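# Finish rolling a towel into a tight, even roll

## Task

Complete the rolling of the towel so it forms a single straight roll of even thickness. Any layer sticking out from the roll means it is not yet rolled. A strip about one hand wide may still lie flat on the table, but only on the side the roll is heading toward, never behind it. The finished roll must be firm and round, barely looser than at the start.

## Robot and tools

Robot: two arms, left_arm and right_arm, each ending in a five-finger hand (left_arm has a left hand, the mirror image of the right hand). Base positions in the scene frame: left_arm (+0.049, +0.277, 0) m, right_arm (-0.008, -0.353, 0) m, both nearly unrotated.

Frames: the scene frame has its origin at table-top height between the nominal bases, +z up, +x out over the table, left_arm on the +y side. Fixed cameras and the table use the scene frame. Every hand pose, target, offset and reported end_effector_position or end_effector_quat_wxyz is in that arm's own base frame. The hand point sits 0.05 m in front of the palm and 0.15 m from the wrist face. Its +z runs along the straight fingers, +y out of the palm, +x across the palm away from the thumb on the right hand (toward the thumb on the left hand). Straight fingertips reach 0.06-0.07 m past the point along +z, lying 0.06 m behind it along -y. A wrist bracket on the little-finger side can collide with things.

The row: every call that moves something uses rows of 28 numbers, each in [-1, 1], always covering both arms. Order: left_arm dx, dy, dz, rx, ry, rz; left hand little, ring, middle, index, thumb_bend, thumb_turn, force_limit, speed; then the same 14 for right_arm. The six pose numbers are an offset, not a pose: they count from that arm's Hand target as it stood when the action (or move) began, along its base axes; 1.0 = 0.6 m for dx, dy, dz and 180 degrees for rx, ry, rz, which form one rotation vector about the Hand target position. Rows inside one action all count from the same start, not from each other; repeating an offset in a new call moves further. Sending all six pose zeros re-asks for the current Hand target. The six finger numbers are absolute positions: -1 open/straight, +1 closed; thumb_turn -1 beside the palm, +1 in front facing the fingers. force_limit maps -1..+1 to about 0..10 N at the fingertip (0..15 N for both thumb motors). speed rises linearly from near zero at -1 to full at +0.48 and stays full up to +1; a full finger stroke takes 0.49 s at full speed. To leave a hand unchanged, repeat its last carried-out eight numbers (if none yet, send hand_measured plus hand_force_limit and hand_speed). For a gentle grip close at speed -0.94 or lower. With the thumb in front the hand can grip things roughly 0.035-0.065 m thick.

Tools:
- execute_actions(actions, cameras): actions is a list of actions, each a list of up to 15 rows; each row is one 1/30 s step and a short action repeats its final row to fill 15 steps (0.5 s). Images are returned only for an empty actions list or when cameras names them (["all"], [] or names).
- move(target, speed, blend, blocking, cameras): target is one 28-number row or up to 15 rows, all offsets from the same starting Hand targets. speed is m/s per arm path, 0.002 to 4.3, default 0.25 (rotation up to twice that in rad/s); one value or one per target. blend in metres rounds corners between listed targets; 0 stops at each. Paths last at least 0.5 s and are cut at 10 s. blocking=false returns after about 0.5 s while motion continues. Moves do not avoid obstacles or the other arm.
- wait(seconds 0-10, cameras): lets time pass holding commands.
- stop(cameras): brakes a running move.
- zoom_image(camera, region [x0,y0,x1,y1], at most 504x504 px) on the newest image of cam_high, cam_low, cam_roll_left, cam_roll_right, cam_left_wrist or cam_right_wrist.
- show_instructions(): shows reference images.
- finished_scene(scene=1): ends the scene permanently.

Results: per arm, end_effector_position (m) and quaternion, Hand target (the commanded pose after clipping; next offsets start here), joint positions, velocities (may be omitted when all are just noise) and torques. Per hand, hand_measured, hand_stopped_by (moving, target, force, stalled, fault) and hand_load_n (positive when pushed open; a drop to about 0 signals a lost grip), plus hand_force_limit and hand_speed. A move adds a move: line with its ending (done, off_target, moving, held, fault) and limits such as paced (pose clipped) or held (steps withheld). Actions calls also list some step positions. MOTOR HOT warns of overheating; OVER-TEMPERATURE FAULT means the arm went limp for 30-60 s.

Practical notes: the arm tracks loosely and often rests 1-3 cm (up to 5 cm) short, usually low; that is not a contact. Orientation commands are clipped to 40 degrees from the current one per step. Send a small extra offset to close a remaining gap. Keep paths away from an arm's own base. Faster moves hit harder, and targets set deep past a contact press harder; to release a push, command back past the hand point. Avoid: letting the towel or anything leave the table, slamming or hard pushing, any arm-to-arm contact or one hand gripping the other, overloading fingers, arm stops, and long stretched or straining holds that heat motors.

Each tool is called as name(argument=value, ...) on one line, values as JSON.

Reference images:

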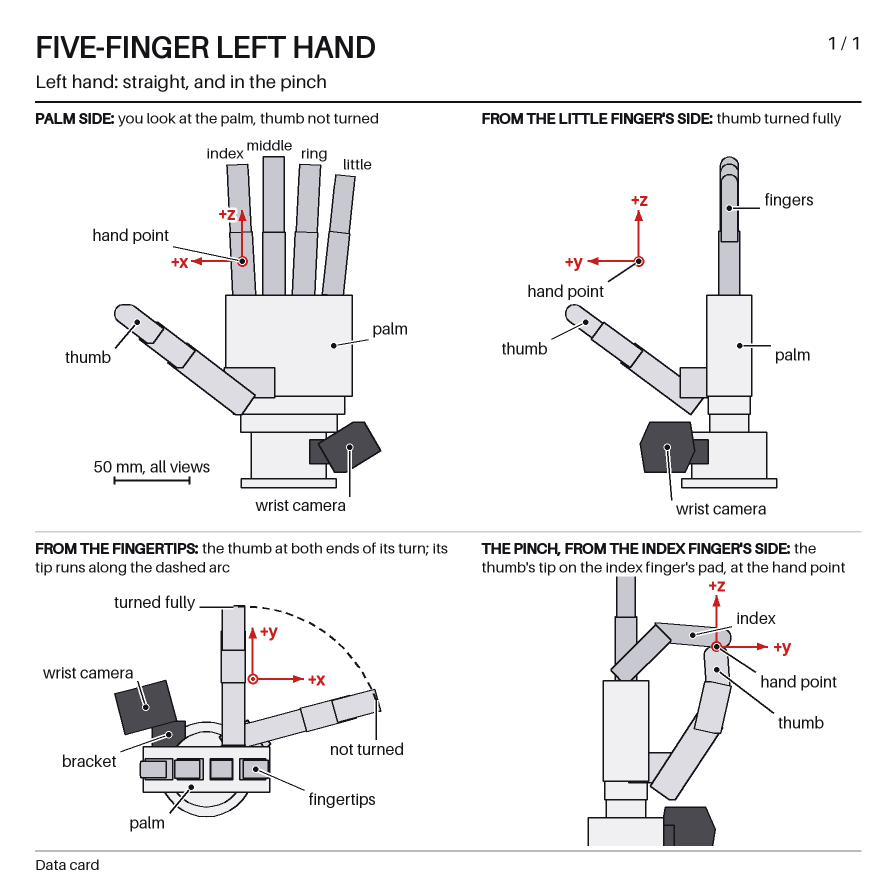

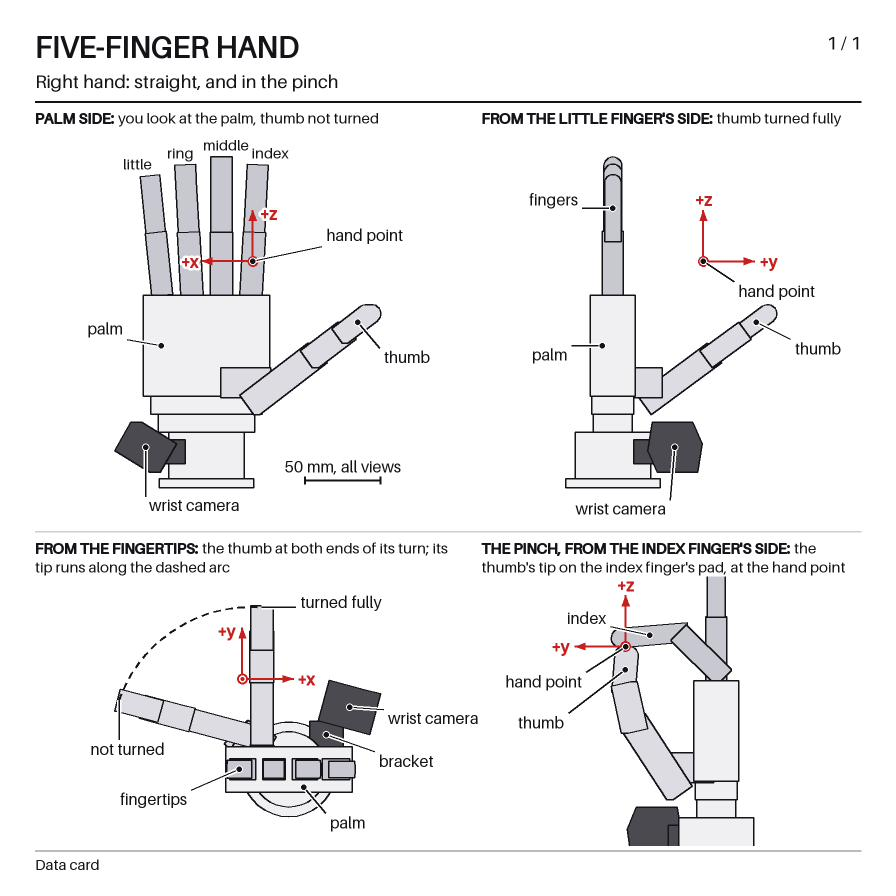

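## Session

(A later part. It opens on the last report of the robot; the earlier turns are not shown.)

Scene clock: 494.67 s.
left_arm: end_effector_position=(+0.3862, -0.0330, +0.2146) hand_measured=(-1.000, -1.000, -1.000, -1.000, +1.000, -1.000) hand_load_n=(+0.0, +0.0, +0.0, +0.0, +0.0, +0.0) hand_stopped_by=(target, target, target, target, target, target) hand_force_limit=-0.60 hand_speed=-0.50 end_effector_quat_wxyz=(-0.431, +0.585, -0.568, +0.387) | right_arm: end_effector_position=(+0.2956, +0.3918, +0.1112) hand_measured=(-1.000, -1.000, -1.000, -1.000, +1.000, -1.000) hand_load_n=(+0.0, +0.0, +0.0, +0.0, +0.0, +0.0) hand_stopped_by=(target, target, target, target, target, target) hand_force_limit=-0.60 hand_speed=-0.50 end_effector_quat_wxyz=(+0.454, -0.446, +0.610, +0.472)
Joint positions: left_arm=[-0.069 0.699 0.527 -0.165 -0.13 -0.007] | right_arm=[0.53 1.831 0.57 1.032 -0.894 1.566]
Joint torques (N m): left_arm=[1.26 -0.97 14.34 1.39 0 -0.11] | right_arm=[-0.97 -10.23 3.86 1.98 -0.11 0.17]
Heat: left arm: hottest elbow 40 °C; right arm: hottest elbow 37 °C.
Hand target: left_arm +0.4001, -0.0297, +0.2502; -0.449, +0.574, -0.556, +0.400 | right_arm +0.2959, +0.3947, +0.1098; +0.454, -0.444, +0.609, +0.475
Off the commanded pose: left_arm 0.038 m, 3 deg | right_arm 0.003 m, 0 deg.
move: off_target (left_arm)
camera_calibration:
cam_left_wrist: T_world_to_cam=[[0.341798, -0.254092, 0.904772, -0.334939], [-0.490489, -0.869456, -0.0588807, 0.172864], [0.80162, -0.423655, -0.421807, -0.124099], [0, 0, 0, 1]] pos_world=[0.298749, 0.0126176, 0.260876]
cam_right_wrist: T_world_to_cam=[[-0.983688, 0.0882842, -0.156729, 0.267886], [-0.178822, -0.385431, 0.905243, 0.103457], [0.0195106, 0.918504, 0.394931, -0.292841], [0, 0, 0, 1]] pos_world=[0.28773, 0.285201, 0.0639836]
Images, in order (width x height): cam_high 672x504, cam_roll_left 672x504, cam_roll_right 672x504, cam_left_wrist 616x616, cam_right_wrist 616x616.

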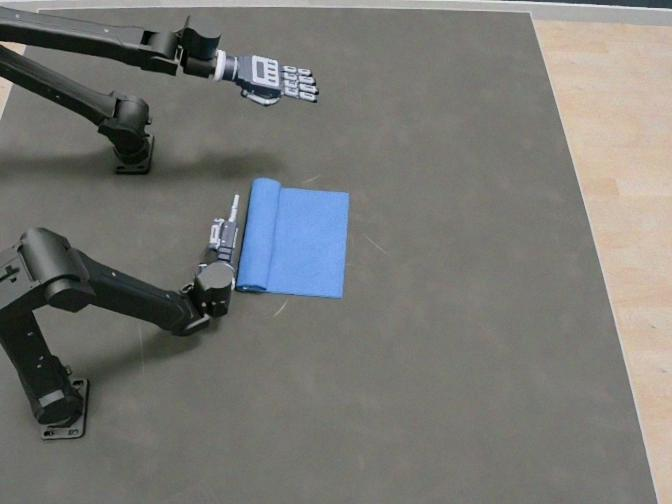

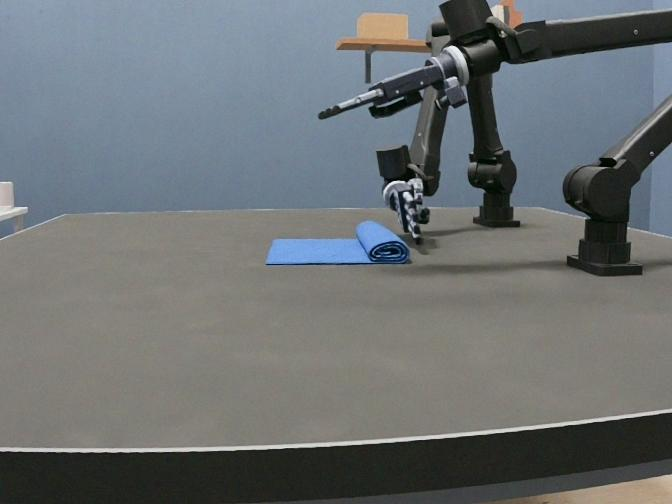

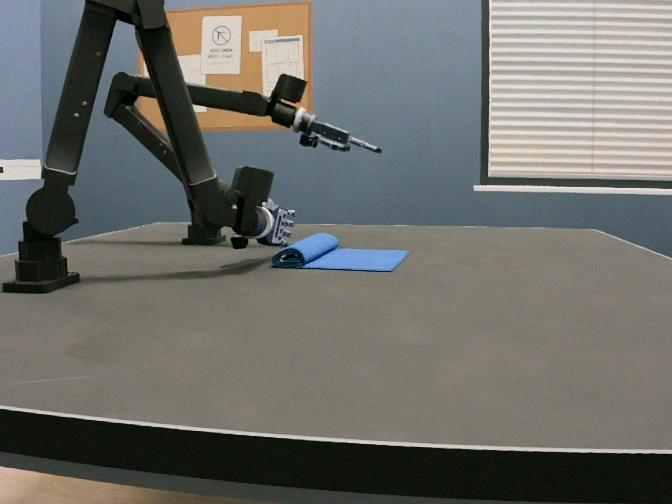

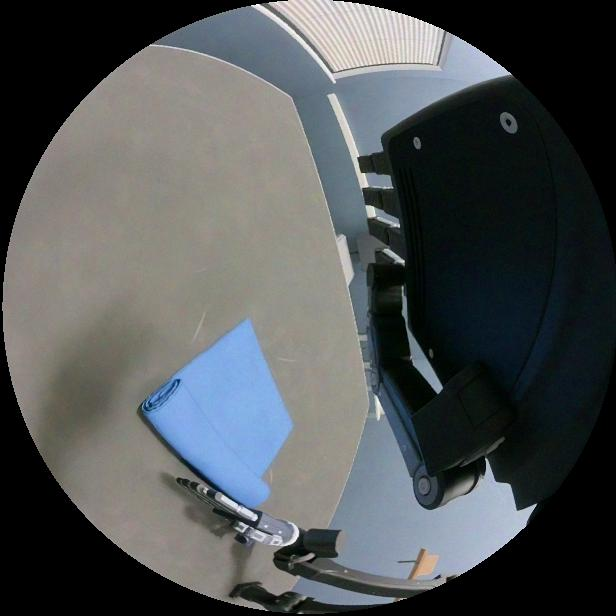

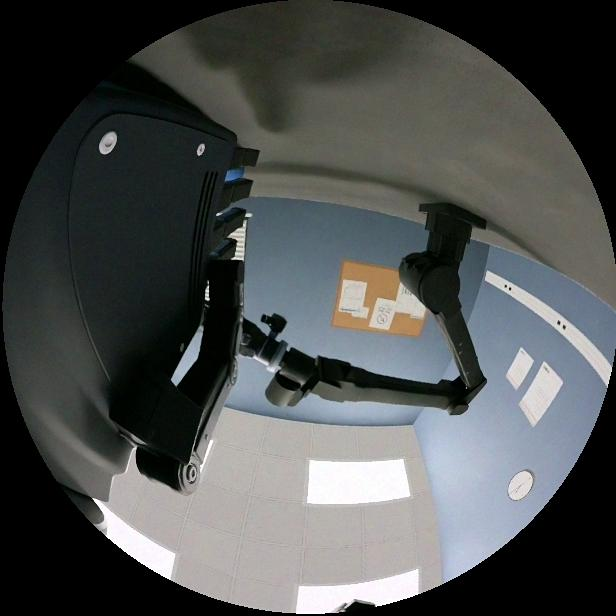

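move(target=[[0, 0, 0, 0, 0, 0, -1, -1, -1, -1, 1.0, -1, -0.6, -0.5, 0, 0, -0.02, 0, 0, 0, -1, -1, -1, -1, 1.0, -1, -0.6, -0.5], [0, 0, 0, 0, 0, 0, -1, -1, -1, -1, 1.0, -1, -0.6, -0.5, 0.0741, -0.0116, -0.02, 0, 0, 0, -1, -1, -1, -1, 1.0, -1, -0.6, -0.5]], cameras=["cam_high", "cam_roll_left", "cam_roll_right"], speed=0.05)

zoom_image(camera="cam_high", region=[170, 160, 370, 320])

zoom_image(camera="cam_roll_left", region=[330, 140, 470, 280])

Scene clock: 511.70 s.
left_arm: end_effector_position=(+0.3862, -0.0330, +0.2146) hand_measured=(-1.000, -1.000, -1.000, -1.000, +1.000, -1.000) hand_load_n=(+0.0, +0.0, +0.0, +0.0, +0.0, +0.0) hand_stopped_by=(target, target, target, target, target, target) hand_force_limit=-0.60 hand_speed=-0.50 end_effector_quat_wxyz=(-0.431, +0.585, -0.568, +0.387) | right_arm: end_effector_position=(+0.3299, +0.3859, +0.0992) hand_measured=(-1.000, -1.000, -1.000, -1.000, +1.000, -1.000) hand_load_n=(+0.0, +0.0, +0.0, +0.0, +0.0, +0.0) hand_stopped_by=(target, target, target, target, target, target) hand_force_limit=-0.60 hand_speed=-0.50 end_effector_quat_wxyz=(+0.448, -0.442, +0.612, +0.479)
Joint positions: left_arm=[-0.069 0.699 0.527 -0.165 -0.13 -0.007] | right_arm=[0.473 1.905 0.652 1.007 -0.956 1.561]
Joint torques (N m): left_arm=[1.26 -0.91 14.34 1.4 0 -0.12] | right_arm=[-2.32 -10.99 5.41 1.22 -0.35 -0.03]
Heat: left arm: hottest elbow 44 °C; right arm: hottest elbow 35 °C.
Hand target: left_arm +0.4001, -0.0297, +0.2502; -0.449, +0.574, -0.556, +0.400 | right_arm +0.3404, +0.3877, +0.0978; +0.454, -0.444, +0.609, +0.475
Off the commanded pose: left_arm 0.038 m, 3 deg | right_arm 0.011 m, 1 deg.
move: off_target (left_arm, right_arm)
Images, in order (width x height): cam_high 672x504, cam_roll_left 672x504, cam_roll_right 672x504.

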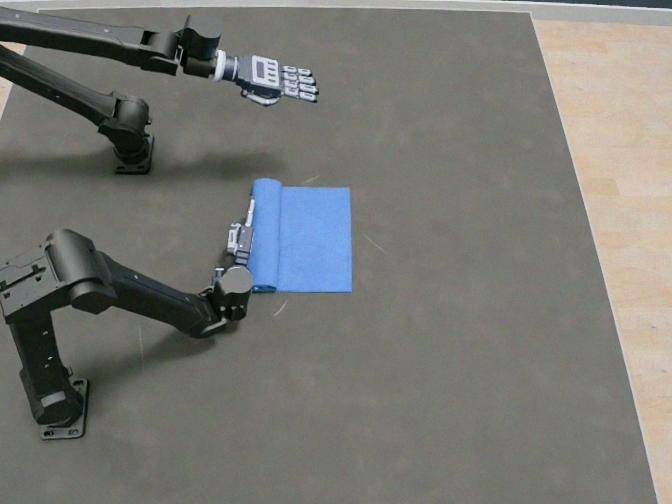

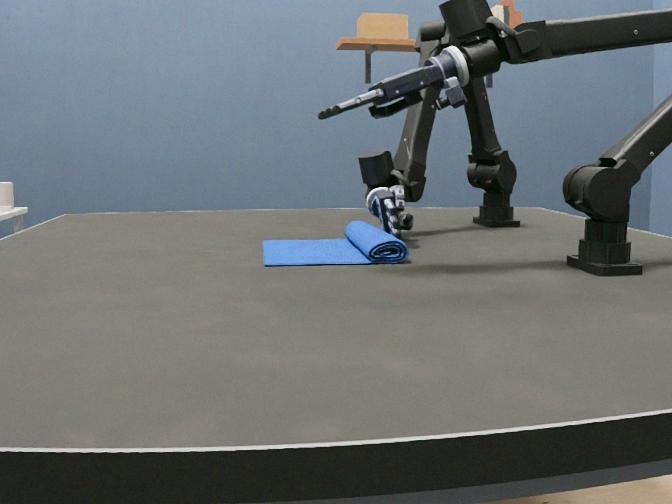

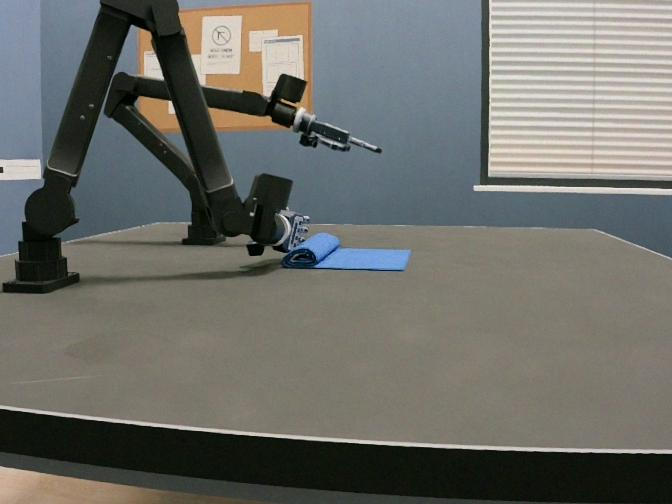

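Scaled by 2.520.

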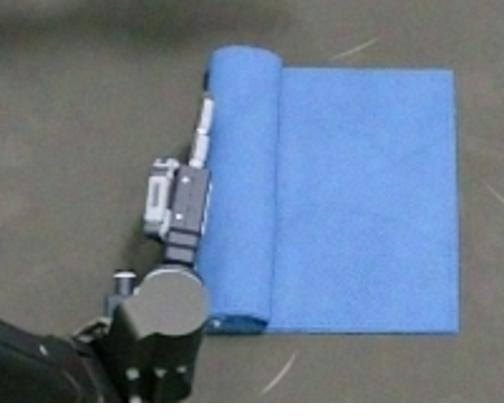

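Scaled by 3.600.

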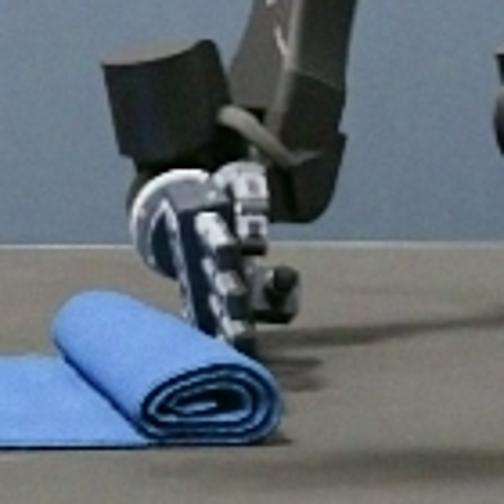

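move(target=[-0.0068, -0.397, -0.1, -0.0166, 0.3271, -0.0206, -1, -1, -1, -1, 1.0, -1, -0.6, -0.5, -0.034, 0.0255, 0, 0, 0, 0, -1, -1, -1, -1, 1.0, -1, -0.6, -0.5], cameras=["cam_high", "cam_roll_left", "cam_roll_right"], speed=0.2)

Scene clock: 546.40 s.
left_arm: end_effector_position=(+0.3828, -0.2545, +0.1691) hand_measured=(-1.000, -1.000, -1.000, -1.000, +1.000, -1.000) hand_load_n=(+0.0, +0.0, +0.0, +0.0, +0.0, +0.0) hand_stopped_by=(target, target, target, target, target, target) hand_force_limit=-0.60 hand_speed=-0.50 end_effector_quat_wxyz=(-0.086, +0.689, -0.716, +0.071) | right_arm: end_effector_position=(+0.3221, +0.4004, +0.0984) hand_measured=(-1.000, -1.000, -1.000, -1.000, +1.000, -1.000) hand_load_n=(+0.0, +0.0, +0.0, +0.0, +0.0, +0.0) hand_stopped_by=(target, target, target, target, target, target) hand_force_limit=-0.60 hand_speed=-0.50 end_effector_quat_wxyz=(+0.454, -0.445, +0.611, +0.472)
Joint positions: left_arm=[-0.52 1.521 1.345 -1.208 -0.125 -0.469] | right_arm=[0.515 1.905 0.649 1.024 -0.907 1.562]
Joint torques (N m): left_arm=[-0.26 -9.93 12.67 0.08 -0.06 -0.36] | right_arm=[-0.79 -11.63 3.52 2.04 -0.1 0.15]
Heat: left arm: hottest elbow 48 °C; right arm: hottest elbow 33 °C.
Hand target: left_arm +0.3960, -0.2679, +0.1902; -0.090, +0.690, -0.712, +0.094 | right_arm +0.3201, +0.4030, +0.0979; +0.454, -0.445, +0.609, +0.475
Off the commanded pose: left_arm 0.028 m, 3 deg | right_arm 0.003 m, 0 deg.
move: off_target (left_arm)
Images, in order (width x height): cam_high 672x504, cam_roll_left 672x504, cam_roll_right 672x504.

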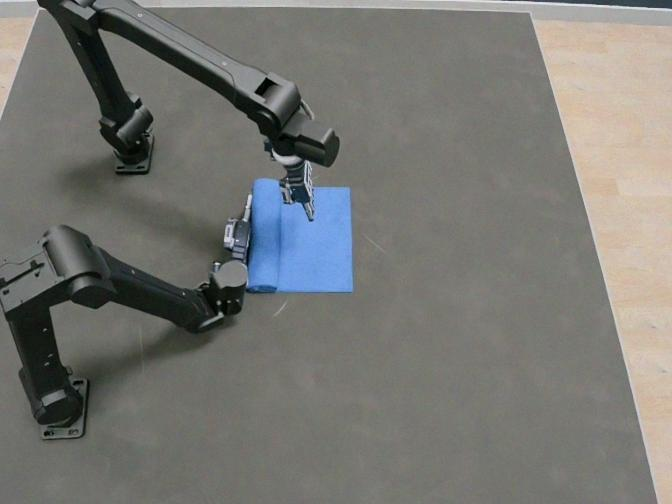

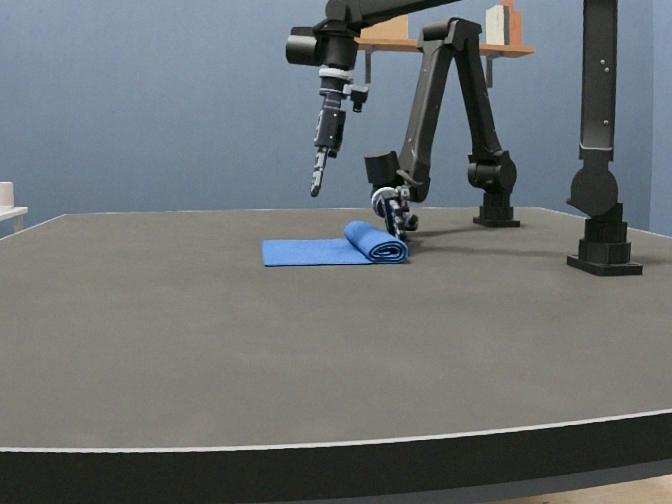

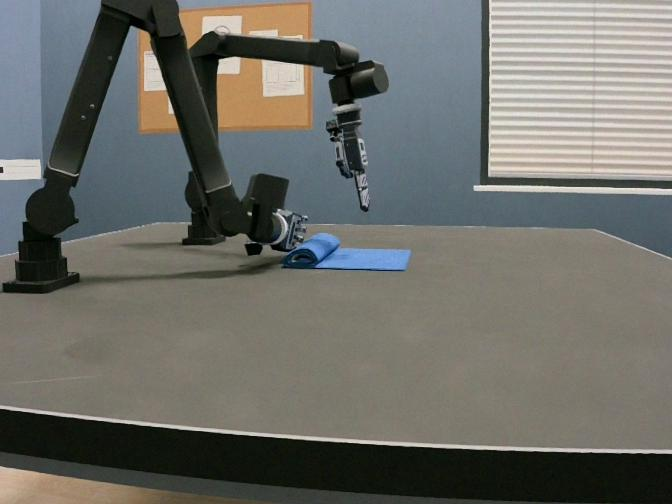

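move(target=[0, 0, -0.183, 0, 0, 0, -1, -1, -1, -1, 1.0, -1, -0.6, -0.5, 0, 0, 0, 0, 0, 0, -1, -1, -1, -1, 1.0, -1, -0.6, -0.5], cameras=["cam_high", "cam_roll_left", "cam_roll_right"], speed=0.1)

zoom_image(camera="cam_roll_left", region=[250, 130, 450, 280])

zoom_image(camera="cam_roll_right", region=[240, 130, 440, 280])

Scene clock: 551.97 s.
left_arm: end_effector_position=(+0.3936, -0.2608, +0.0789) hand_measured=(-1.000, -1.000, -1.000, -1.000, +1.000, -1.000) hand_load_n=(+0.0, +0.0, -0.5, +0.0, +0.0, +0.0) hand_stopped_by=(target, target, target, target, target, target) hand_force_limit=-0.60 hand_speed=-0.50 end_effector_quat_wxyz=(-0.090, +0.689, -0.714, +0.086) | right_arm: end_effector_position=(+0.3221, +0.4004, +0.0984) hand_measured=(-1.000, -1.000, -1.000, -1.000, +1.000, -1.000) hand_load_n=(+0.0, +0.0, +0.5, +0.0, +0.0, -0.5) hand_stopped_by=(target, target, target, target, target, target) hand_force_limit=-0.60 hand_speed=-0.50 end_effector_quat_wxyz=(+0.454, -0.445, +0.611, +0.472)
Joint positions: left_arm=[-0.52 1.6 1.19 -0.944 -0.125 -0.47] | right_arm=[0.515 1.905 0.649 1.024 -0.907 1.562]
Joint torques (N m): left_arm=[-0.32 -10.46 8.14 0.83 -0.1 -0.36] | right_arm=[-0.73 -11.58 3.54 2 -0.11 0.15]
Heat: left arm: hottest elbow 48 °C; right arm: hottest elbow 33 °C.
Hand target: left_arm +0.3960, -0.2679, +0.0804; -0.090, +0.690, -0.712, +0.094 | right_arm +0.3201, +0.4030, +0.0979; +0.454, -0.445, +0.609, +0.475
Off the commanded pose: left_arm 0.008 m, 1 deg | right_arm 0.003 m, 0 deg.
move: done
Images, in order (width x height): cam_high 672x504, cam_roll_left 672x504, cam_roll_right 672x504.

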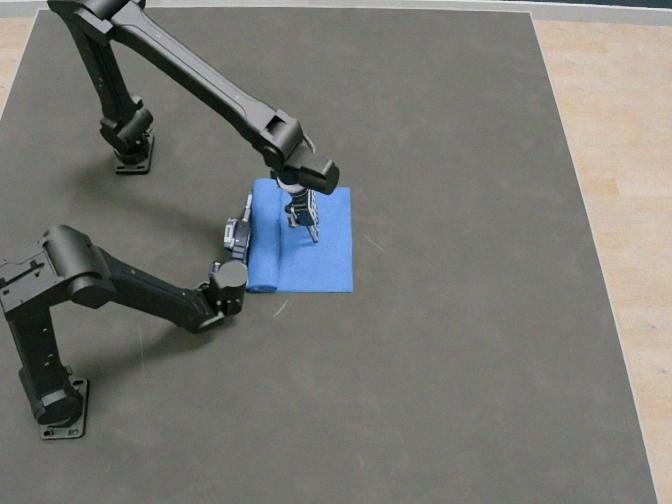

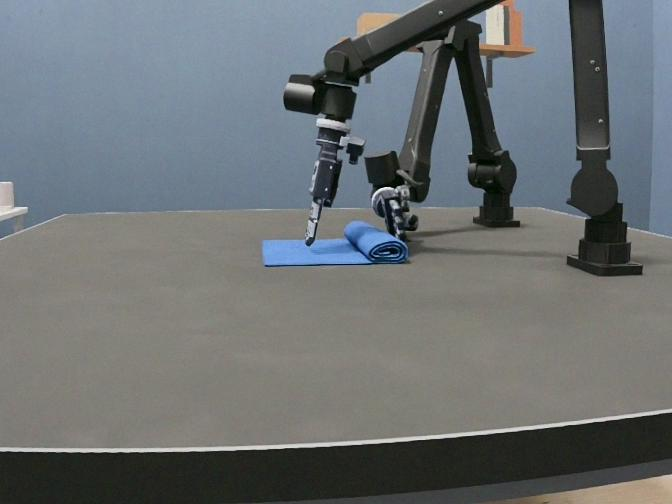

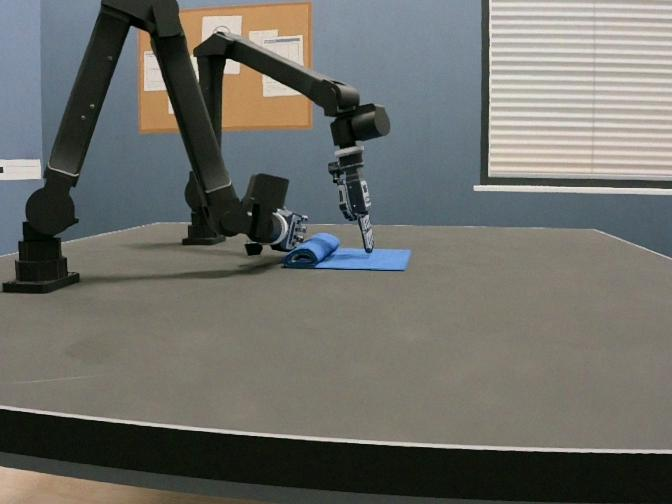

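Scaled by 2.520.

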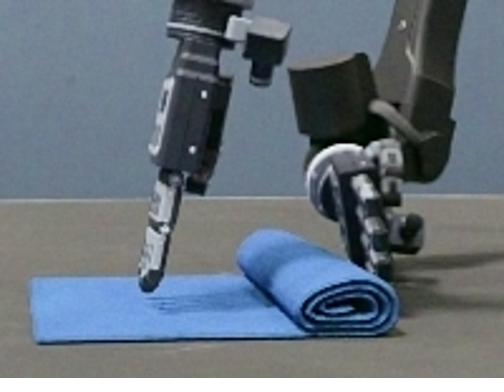

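Scaled by 2.520.

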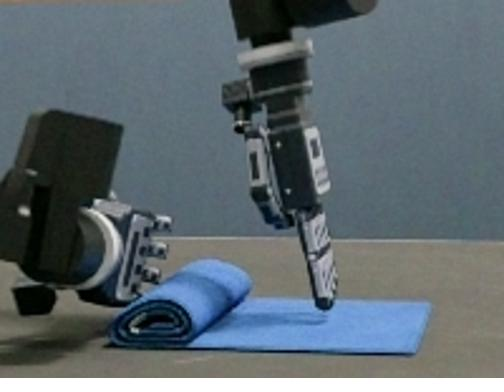

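move(target=[0, 0, -0.04, 0, 0, 0, -1, -1, -1, -1, 1.0, -1, -0.6, -0.5, 0, 0, 0, 0, 0, 0, -1, -1, -1, -1, 1.0, -1, -0.6, -0.5], cameras=["cam_roll_left", "cam_roll_right"], speed=0.03)

zoom_image(camera="cam_roll_right", region=[240, 130, 440, 280])

Scene clock: 556.83 s.
left_arm: end_effector_position=(+0.3980, -0.2634, +0.0674) hand_measured=(-1.000, -1.000, -1.000, -1.000, +1.000, -1.000) hand_load_n=(+0.0, +0.0, -0.5, +0.0, +0.0, +0.0) hand_stopped_by=(target, target, target, target, target, target) hand_force_limit=-0.60 hand_speed=-0.50 end_effector_quat_wxyz=(-0.094, +0.688, -0.713, +0.097) | right_arm: end_effector_position=(+0.3221, +0.4004, +0.0984) hand_measured=(-1.000, -1.000, -1.000, -1.000, +1.000, -1.000) hand_load_n=(+0.0, +0.0, +0.0, +0.0, +0.0, +0.0) hand_stopped_by=(target, target, target, target, target, target) hand_force_limit=-0.60 hand_speed=-0.50 end_effector_quat_wxyz=(+0.454, -0.445, +0.611, +0.472)
Joint positions: left_arm=[-0.52 1.61 1.166 -0.886 -0.125 -0.47] | right_arm=[0.515 1.905 0.649 1.024 -0.907 1.562]
Joint torques (N m): left_arm=[-0.32 -9.17 7.15 1.03 -0.11 -0.36] | right_arm=[-0.79 -11.58 3.52 2 -0.11 0.15]
Heat: left arm: hottest elbow 46 °C; right arm: hottest elbow 33 °C.
Hand target: left_arm +0.3960, -0.2679, +0.0564; -0.090, +0.690, -0.712, +0.094 | right_arm +0.3201, +0.4030, +0.0979; +0.454, -0.445, +0.609, +0.475
Off the commanded pose: left_arm 0.012 m, 1 deg | right_arm 0.003 m, 0 deg.
move: off_target (left_arm)
Images, in order (width x height): cam_roll_left 672x504, cam_roll_right 672x504.

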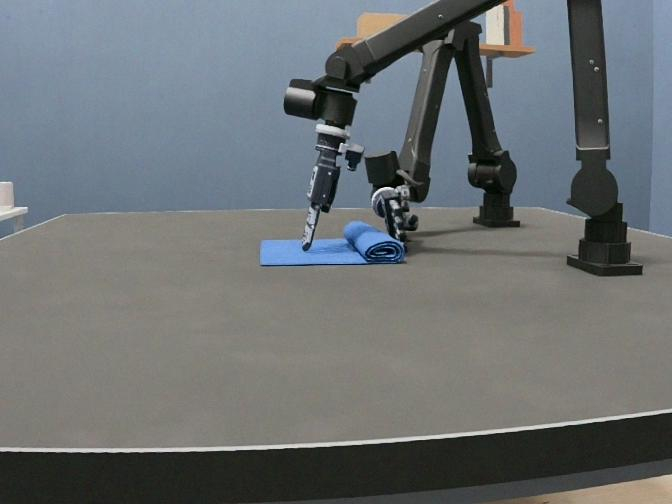

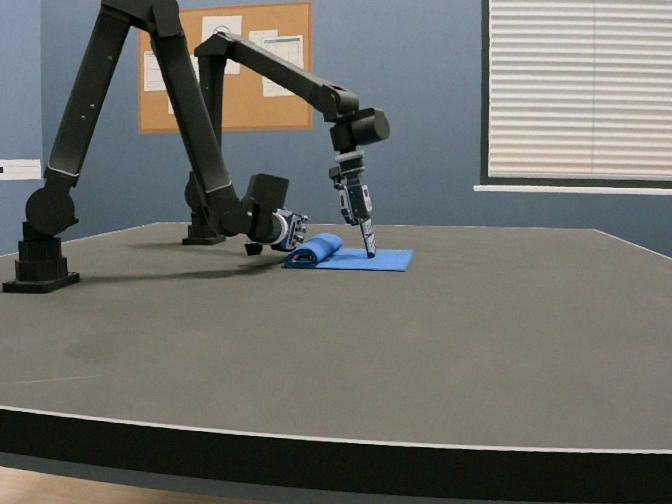

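Scaled by 2.520.

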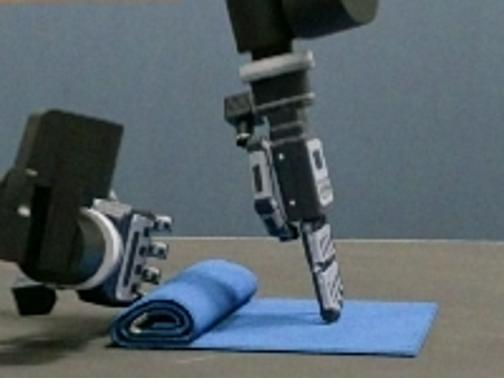

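move(target=[[0, 0, -0.016, 0, 0, 0, -1, -1, -1, -1, 1.0, -1, -0.6, -0.5, 0, 0, 0, 0, 0, 0, -1, -1, -1, -1, 1.0, -1, -0.6, -0.5], [0, 0, -0.016, 0, 0, 0, -1, -1, -1, -1, 1.0, -1, -0.6, -0.5, 0.0667, -0.0062, 0, 0, 0, 0, -1, -1, -1, -1, 1.0, -1, -0.6, -0.5]], cameras=["cam_high", "cam_roll_left", "cam_roll_right"], speed=0.03)

zoom_image(camera="cam_roll_right", region=[240, 130, 440, 280])

zoom_image(camera="cam_roll_left", region=[250, 130, 450, 280])

zoom_image(camera="cam_high", region=[170, 160, 370, 320])

Scene clock: 564.93 s.
left_arm: end_effector_position=(+0.4009, -0.2650, +0.0653) hand_measured=(-1.000, -1.000, -1.000, -1.000, +1.000, -1.000) hand_load_n=(+0.0, +0.0, -0.5, +0.0, +0.0, +0.0) hand_stopped_by=(target, target, target, target, target, target) hand_force_limit=-0.60 hand_speed=-0.50 end_effector_quat_wxyz=(-0.096, +0.688, -0.712, +0.105) | right_arm: end_effector_position=(+0.3487, +0.3976, +0.0992) hand_measured=(-1.000, -1.000, -1.000, -1.000, +1.000, -1.000) hand_load_n=(+0.0, +0.0, +0.0, +0.0, +0.0, +0.0) hand_stopped_by=(target, target, target, target, target, target) hand_force_limit=-0.60 hand_speed=-0.50 end_effector_quat_wxyz=(+0.448, -0.443, +0.612, +0.479)
Joint positions: left_arm=[-0.52 1.61 1.159 -0.863 -0.125 -0.47] | right_arm=[0.477 1.93 0.716 0.969 -0.953 1.562]
Joint torques (N m): left_arm=[-0.26 -8.41 6.6 1.09 -0.11 -0.36] | right_arm=[-2.14 -11.63 5.75 1.18 -0.34 -0.04]
Heat: left arm: hottest elbow 44 °C; right arm: hottest elbow 33 °C.
Hand target: left_arm +0.3959, -0.2679, +0.0468; -0.090, +0.690, -0.712, +0.094 | right_arm +0.3600, +0.3993, +0.0980; +0.454, -0.445, +0.609, +0.475
Off the commanded pose: left_arm 0.019 m, 1 deg | right_arm 0.012 m, 1 deg.
move: off_target (left_arm, right_arm)
Images, in order (width x height): cam_high 672x504, cam_roll_left 672x504, cam_roll_right 672x504.

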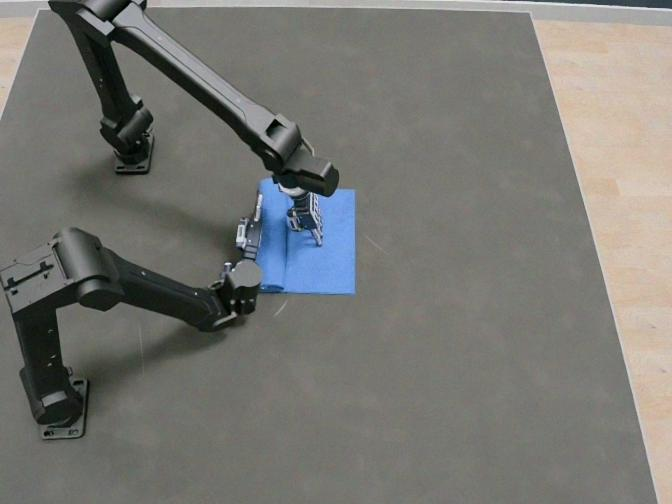

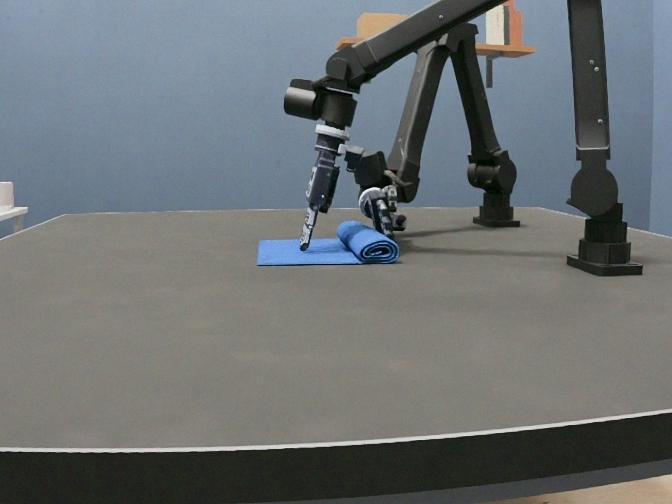

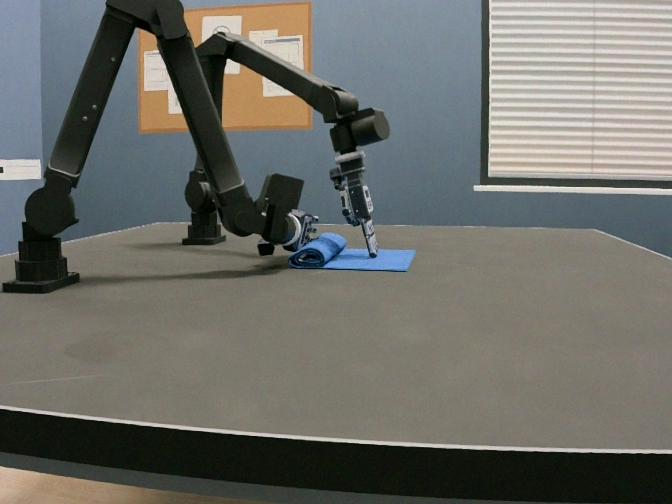

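Scaled by 2.520.

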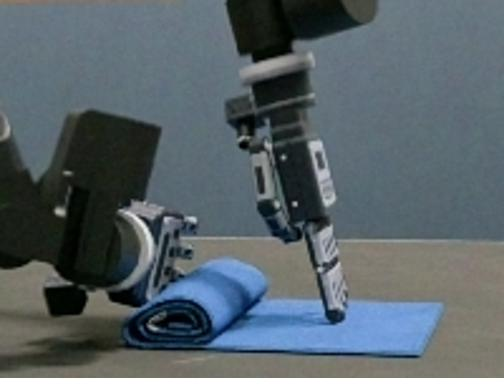

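Scaled by 2.520.

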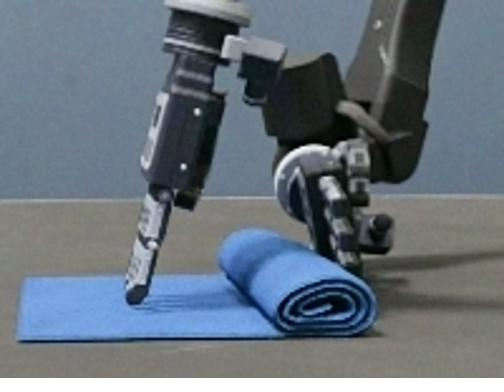

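Scaled by 2.520.

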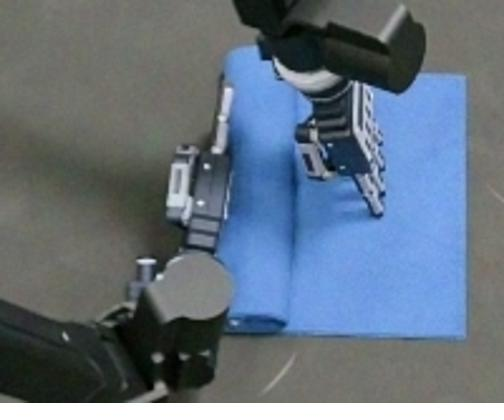

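move(target=[[0, 0, -0.03, 0, 0, 0, -1, -1, -1, -1, 1.0, -1, -0.6, -0.5, 0, 0, 0, 0, 0, 0, -1, -1, -1, -1, 1.0, -1, -0.6, -0.5], [0, 0, -0.03, 0, 0, 0, -1, -1, -1, -1, 1.0, -1, -0.6, -0.5, 0.0581, -0.0054, 0.035, 0, 0, 0, -1, -1, -1, -1, 1.0, -1, -0.6, -0.5]], cameras=["cam_high", "cam_roll_left", "cam_roll_right"], speed=0.03)

zoom_image(camera="cam_roll_right", region=[240, 130, 440, 280])

zoom_image(camera="cam_roll_left", region=[250, 130, 450, 280])

zoom_image(camera="cam_high", region=[170, 160, 370, 320])

Scene clock: 576.47 s.
left_arm: end_effector_position=(+0.4079, -0.2690, +0.0622) hand_measured=(-1.000, -1.000, -1.000, -1.000, +1.000, -1.000) hand_load_n=(+0.0, +0.0, +0.0, +0.0, +0.0, -0.5) hand_stopped_by=(target, target, target, target, target, target) hand_force_limit=-0.60 hand_speed=-0.50 end_effector_quat_wxyz=(-0.101, +0.687, -0.709, +0.123) | right_arm: end_effector_position=(+0.3810, +0.3947, +0.1060) hand_measured=(-1.000, -1.000, -1.000, -1.000, +1.000, -1.000) hand_load_n=(+0.0, +0.0, +0.0, +0.0, +0.0, +0.0) hand_stopped_by=(target, target, target, target, target, target) hand_force_limit=-0.60 hand_speed=-0.50 end_effector_quat_wxyz=(+0.436, -0.439, +0.621, +0.482)
Joint positions: left_arm=[-0.52 1.61 1.146 -0.812 -0.125 -0.47] | right_arm=[0.439 1.931 0.797 0.845 -0.993 1.546]
Joint torques (N m): left_arm=[-0.26 -6.89 5.72 0.95 -0.12 -0.36] | right_arm=[-2.26 -14.21 6.54 1.13 -0.34 -0.04]
Heat: left arm: hottest elbow 42 °C; right arm: hottest elbow 33 °C.
Hand target: left_arm +0.3960, -0.2680, +0.0289; -0.090, +0.690, -0.712, +0.094 | right_arm +0.3948, +0.3961, +0.1188; +0.454, -0.444, +0.609, +0.475
Off the commanded pose: left_arm 0.036 m, 4 deg | right_arm 0.019 m, 3 deg.
move: off_target (left_arm, right_arm)
Images, in order (width x height): cam_high 672x504, cam_roll_left 672x504, cam_roll_right 672x504.

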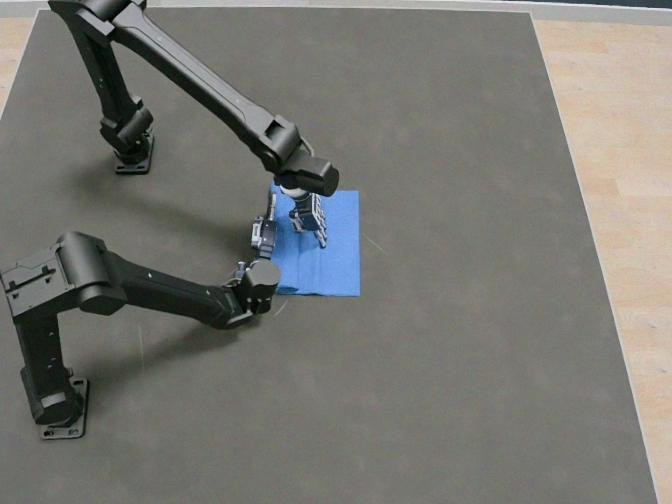

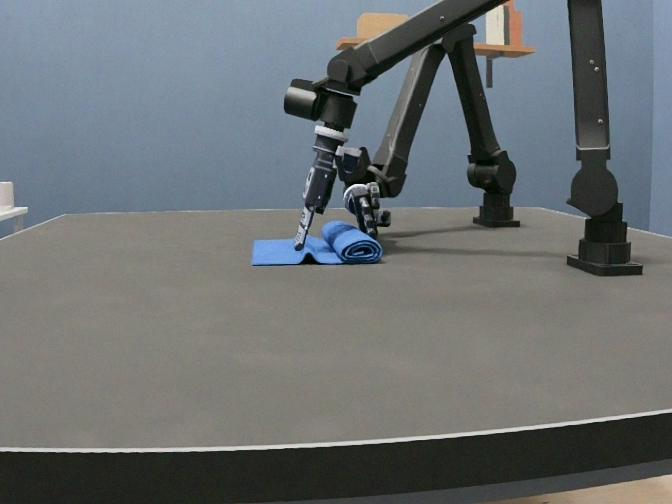

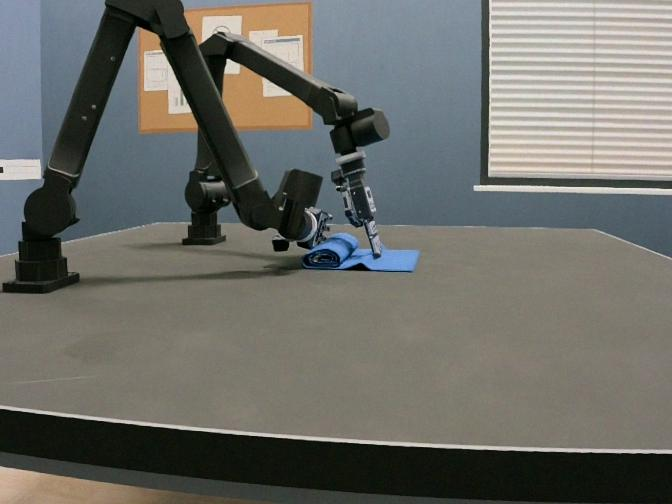

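Scaled by 2.520.

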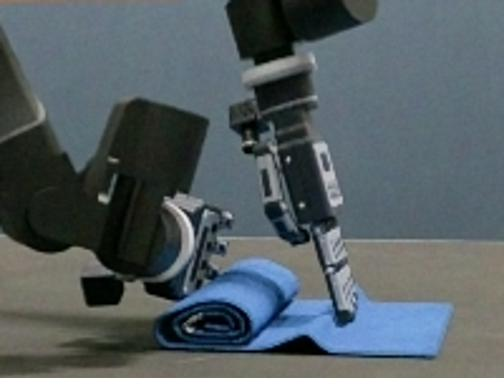

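Scaled by 2.520.

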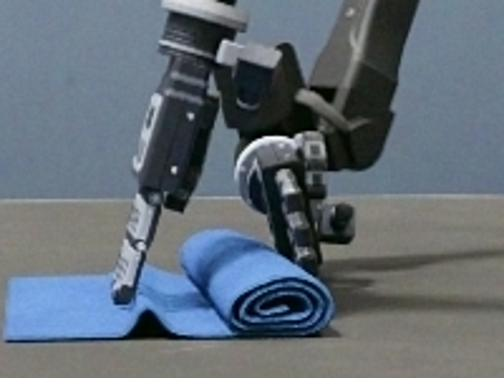

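Scaled by 2.520.

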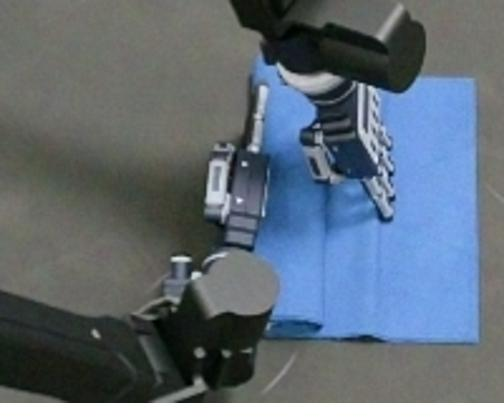

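move(target=[[0, 0, 0.015, 0, 0, 0, -1, -1, -1, -1, 1.0, -1, -0.6, -0.5, -0.08, 0.007, 0.02, 0, 0, 0, -1, -1, -1, -1, 1.0, -1, -0.6, -0.5], [0.045, 0, 0.015, 0, 0, 0, -1, -1, -1, -1, 1.0, -1, -0.6, -0.5, -0.12, -0.1, 0.2, 0, 0, 0, -1, -1, -1, -1, 1.0, -1, -0.6, -0.5]], cameras=["cam_high", "cam_roll_left", "cam_roll_right"], speed=0.1)

zoom_image(camera="cam_roll_right", region=[240, 130, 440, 280])

zoom_image(camera="cam_roll_left", region=[230, 130, 430, 280])

zoom_image(camera="cam_high", region=[200, 160, 400, 320])

Scene clock: 632.10 s.
left_arm: end_effector_position=(+0.4202, -0.2734, +0.0629) hand_measured=(-1.000, -1.000, -1.000, -1.000, +1.000, -1.000) hand_load_n=(+0.0, +0.0, -0.5, +0.0, +0.0, +0.0) hand_stopped_by=(target, target, target, target, target, target) hand_force_limit=-0.60 hand_speed=-0.50 end_effector_quat_wxyz=(-0.099, +0.688, -0.709, +0.120) | right_arm: end_effector_position=(+0.3217, +0.3387, +0.2287) hand_measured=(-1.000, -1.000, -1.000, -1.000, +1.000, -1.000) hand_load_n=(+0.0, +0.0, +0.0, +0.0, +0.0, +0.0) hand_stopped_by=(target, target, target, target, target, target) hand_force_limit=-0.60 hand_speed=-0.50 end_effector_quat_wxyz=(+0.443, -0.440, +0.617, +0.480)
Joint positions: left_arm=[-0.514 1.643 1.191 -0.829 -0.121 -0.467] | right_arm=[0.371 1.443 0.631 0.508 -1.054 1.512]
Joint torques (N m): left_arm=[1.49 -6.65 8.68 0.32 0.02 -0.13] | right_arm=[-2.14 -10.93 6.52 1.18 -0.45 -0.02]
Heat: left arm: hottest elbow 34 °C; right arm: hottest elbow 34 °C.
Hand target: left_arm +0.4231, -0.2679, +0.0379; -0.090, +0.690, -0.712, +0.094 | right_arm +0.3227, +0.3361, +0.2386; +0.454, -0.445, +0.609, +0.475
Off the commanded pose: left_arm 0.026 m, 3 deg | right_arm 0.010 m, 2 deg.
move: off_target (left_arm)
Images, in order (width x height): cam_high 672x504, cam_roll_left 672x504, cam_roll_right 672x504.

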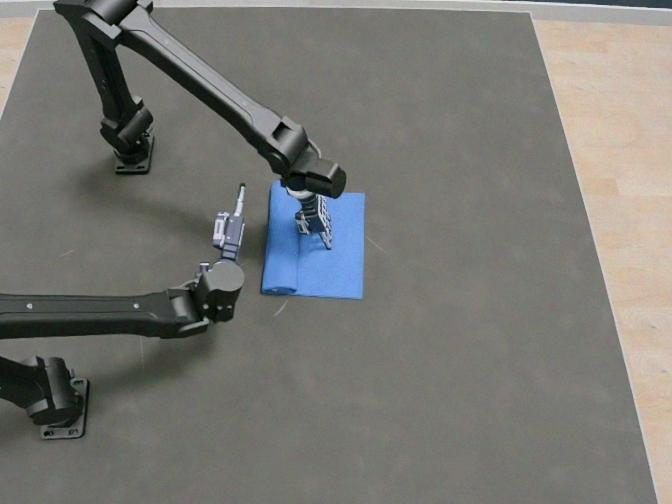

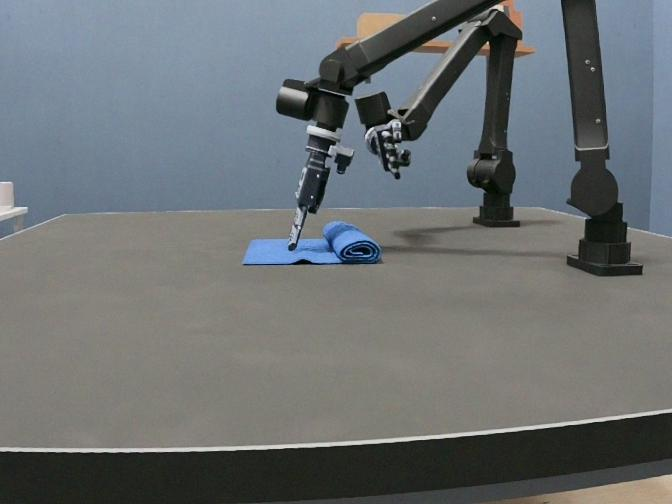

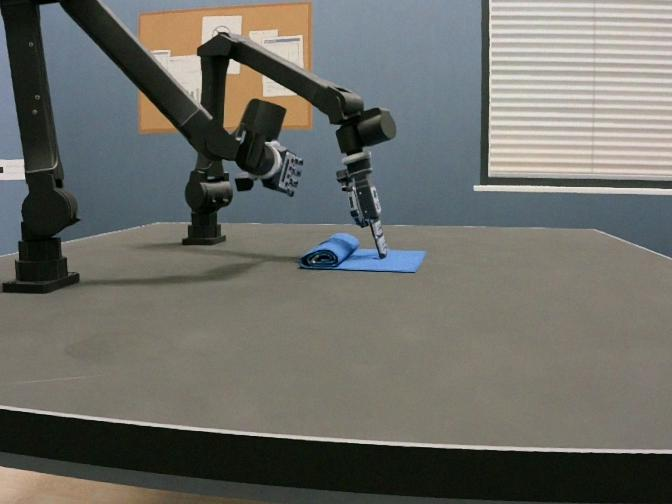

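Scaled by 2.520.

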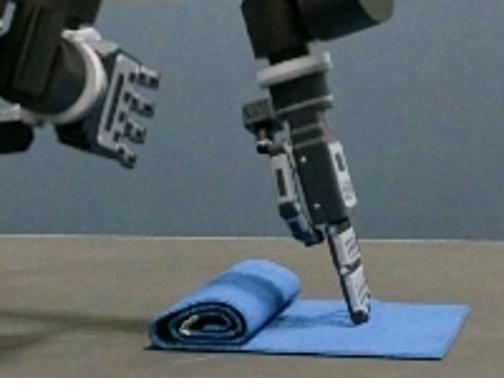

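Scaled by 2.520.

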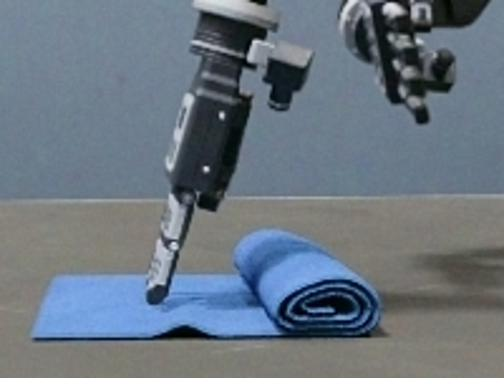

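Scaled by 2.520.

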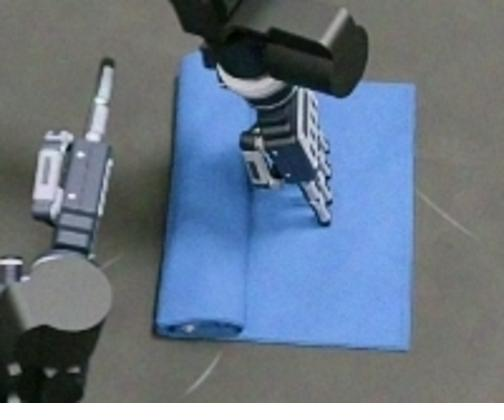

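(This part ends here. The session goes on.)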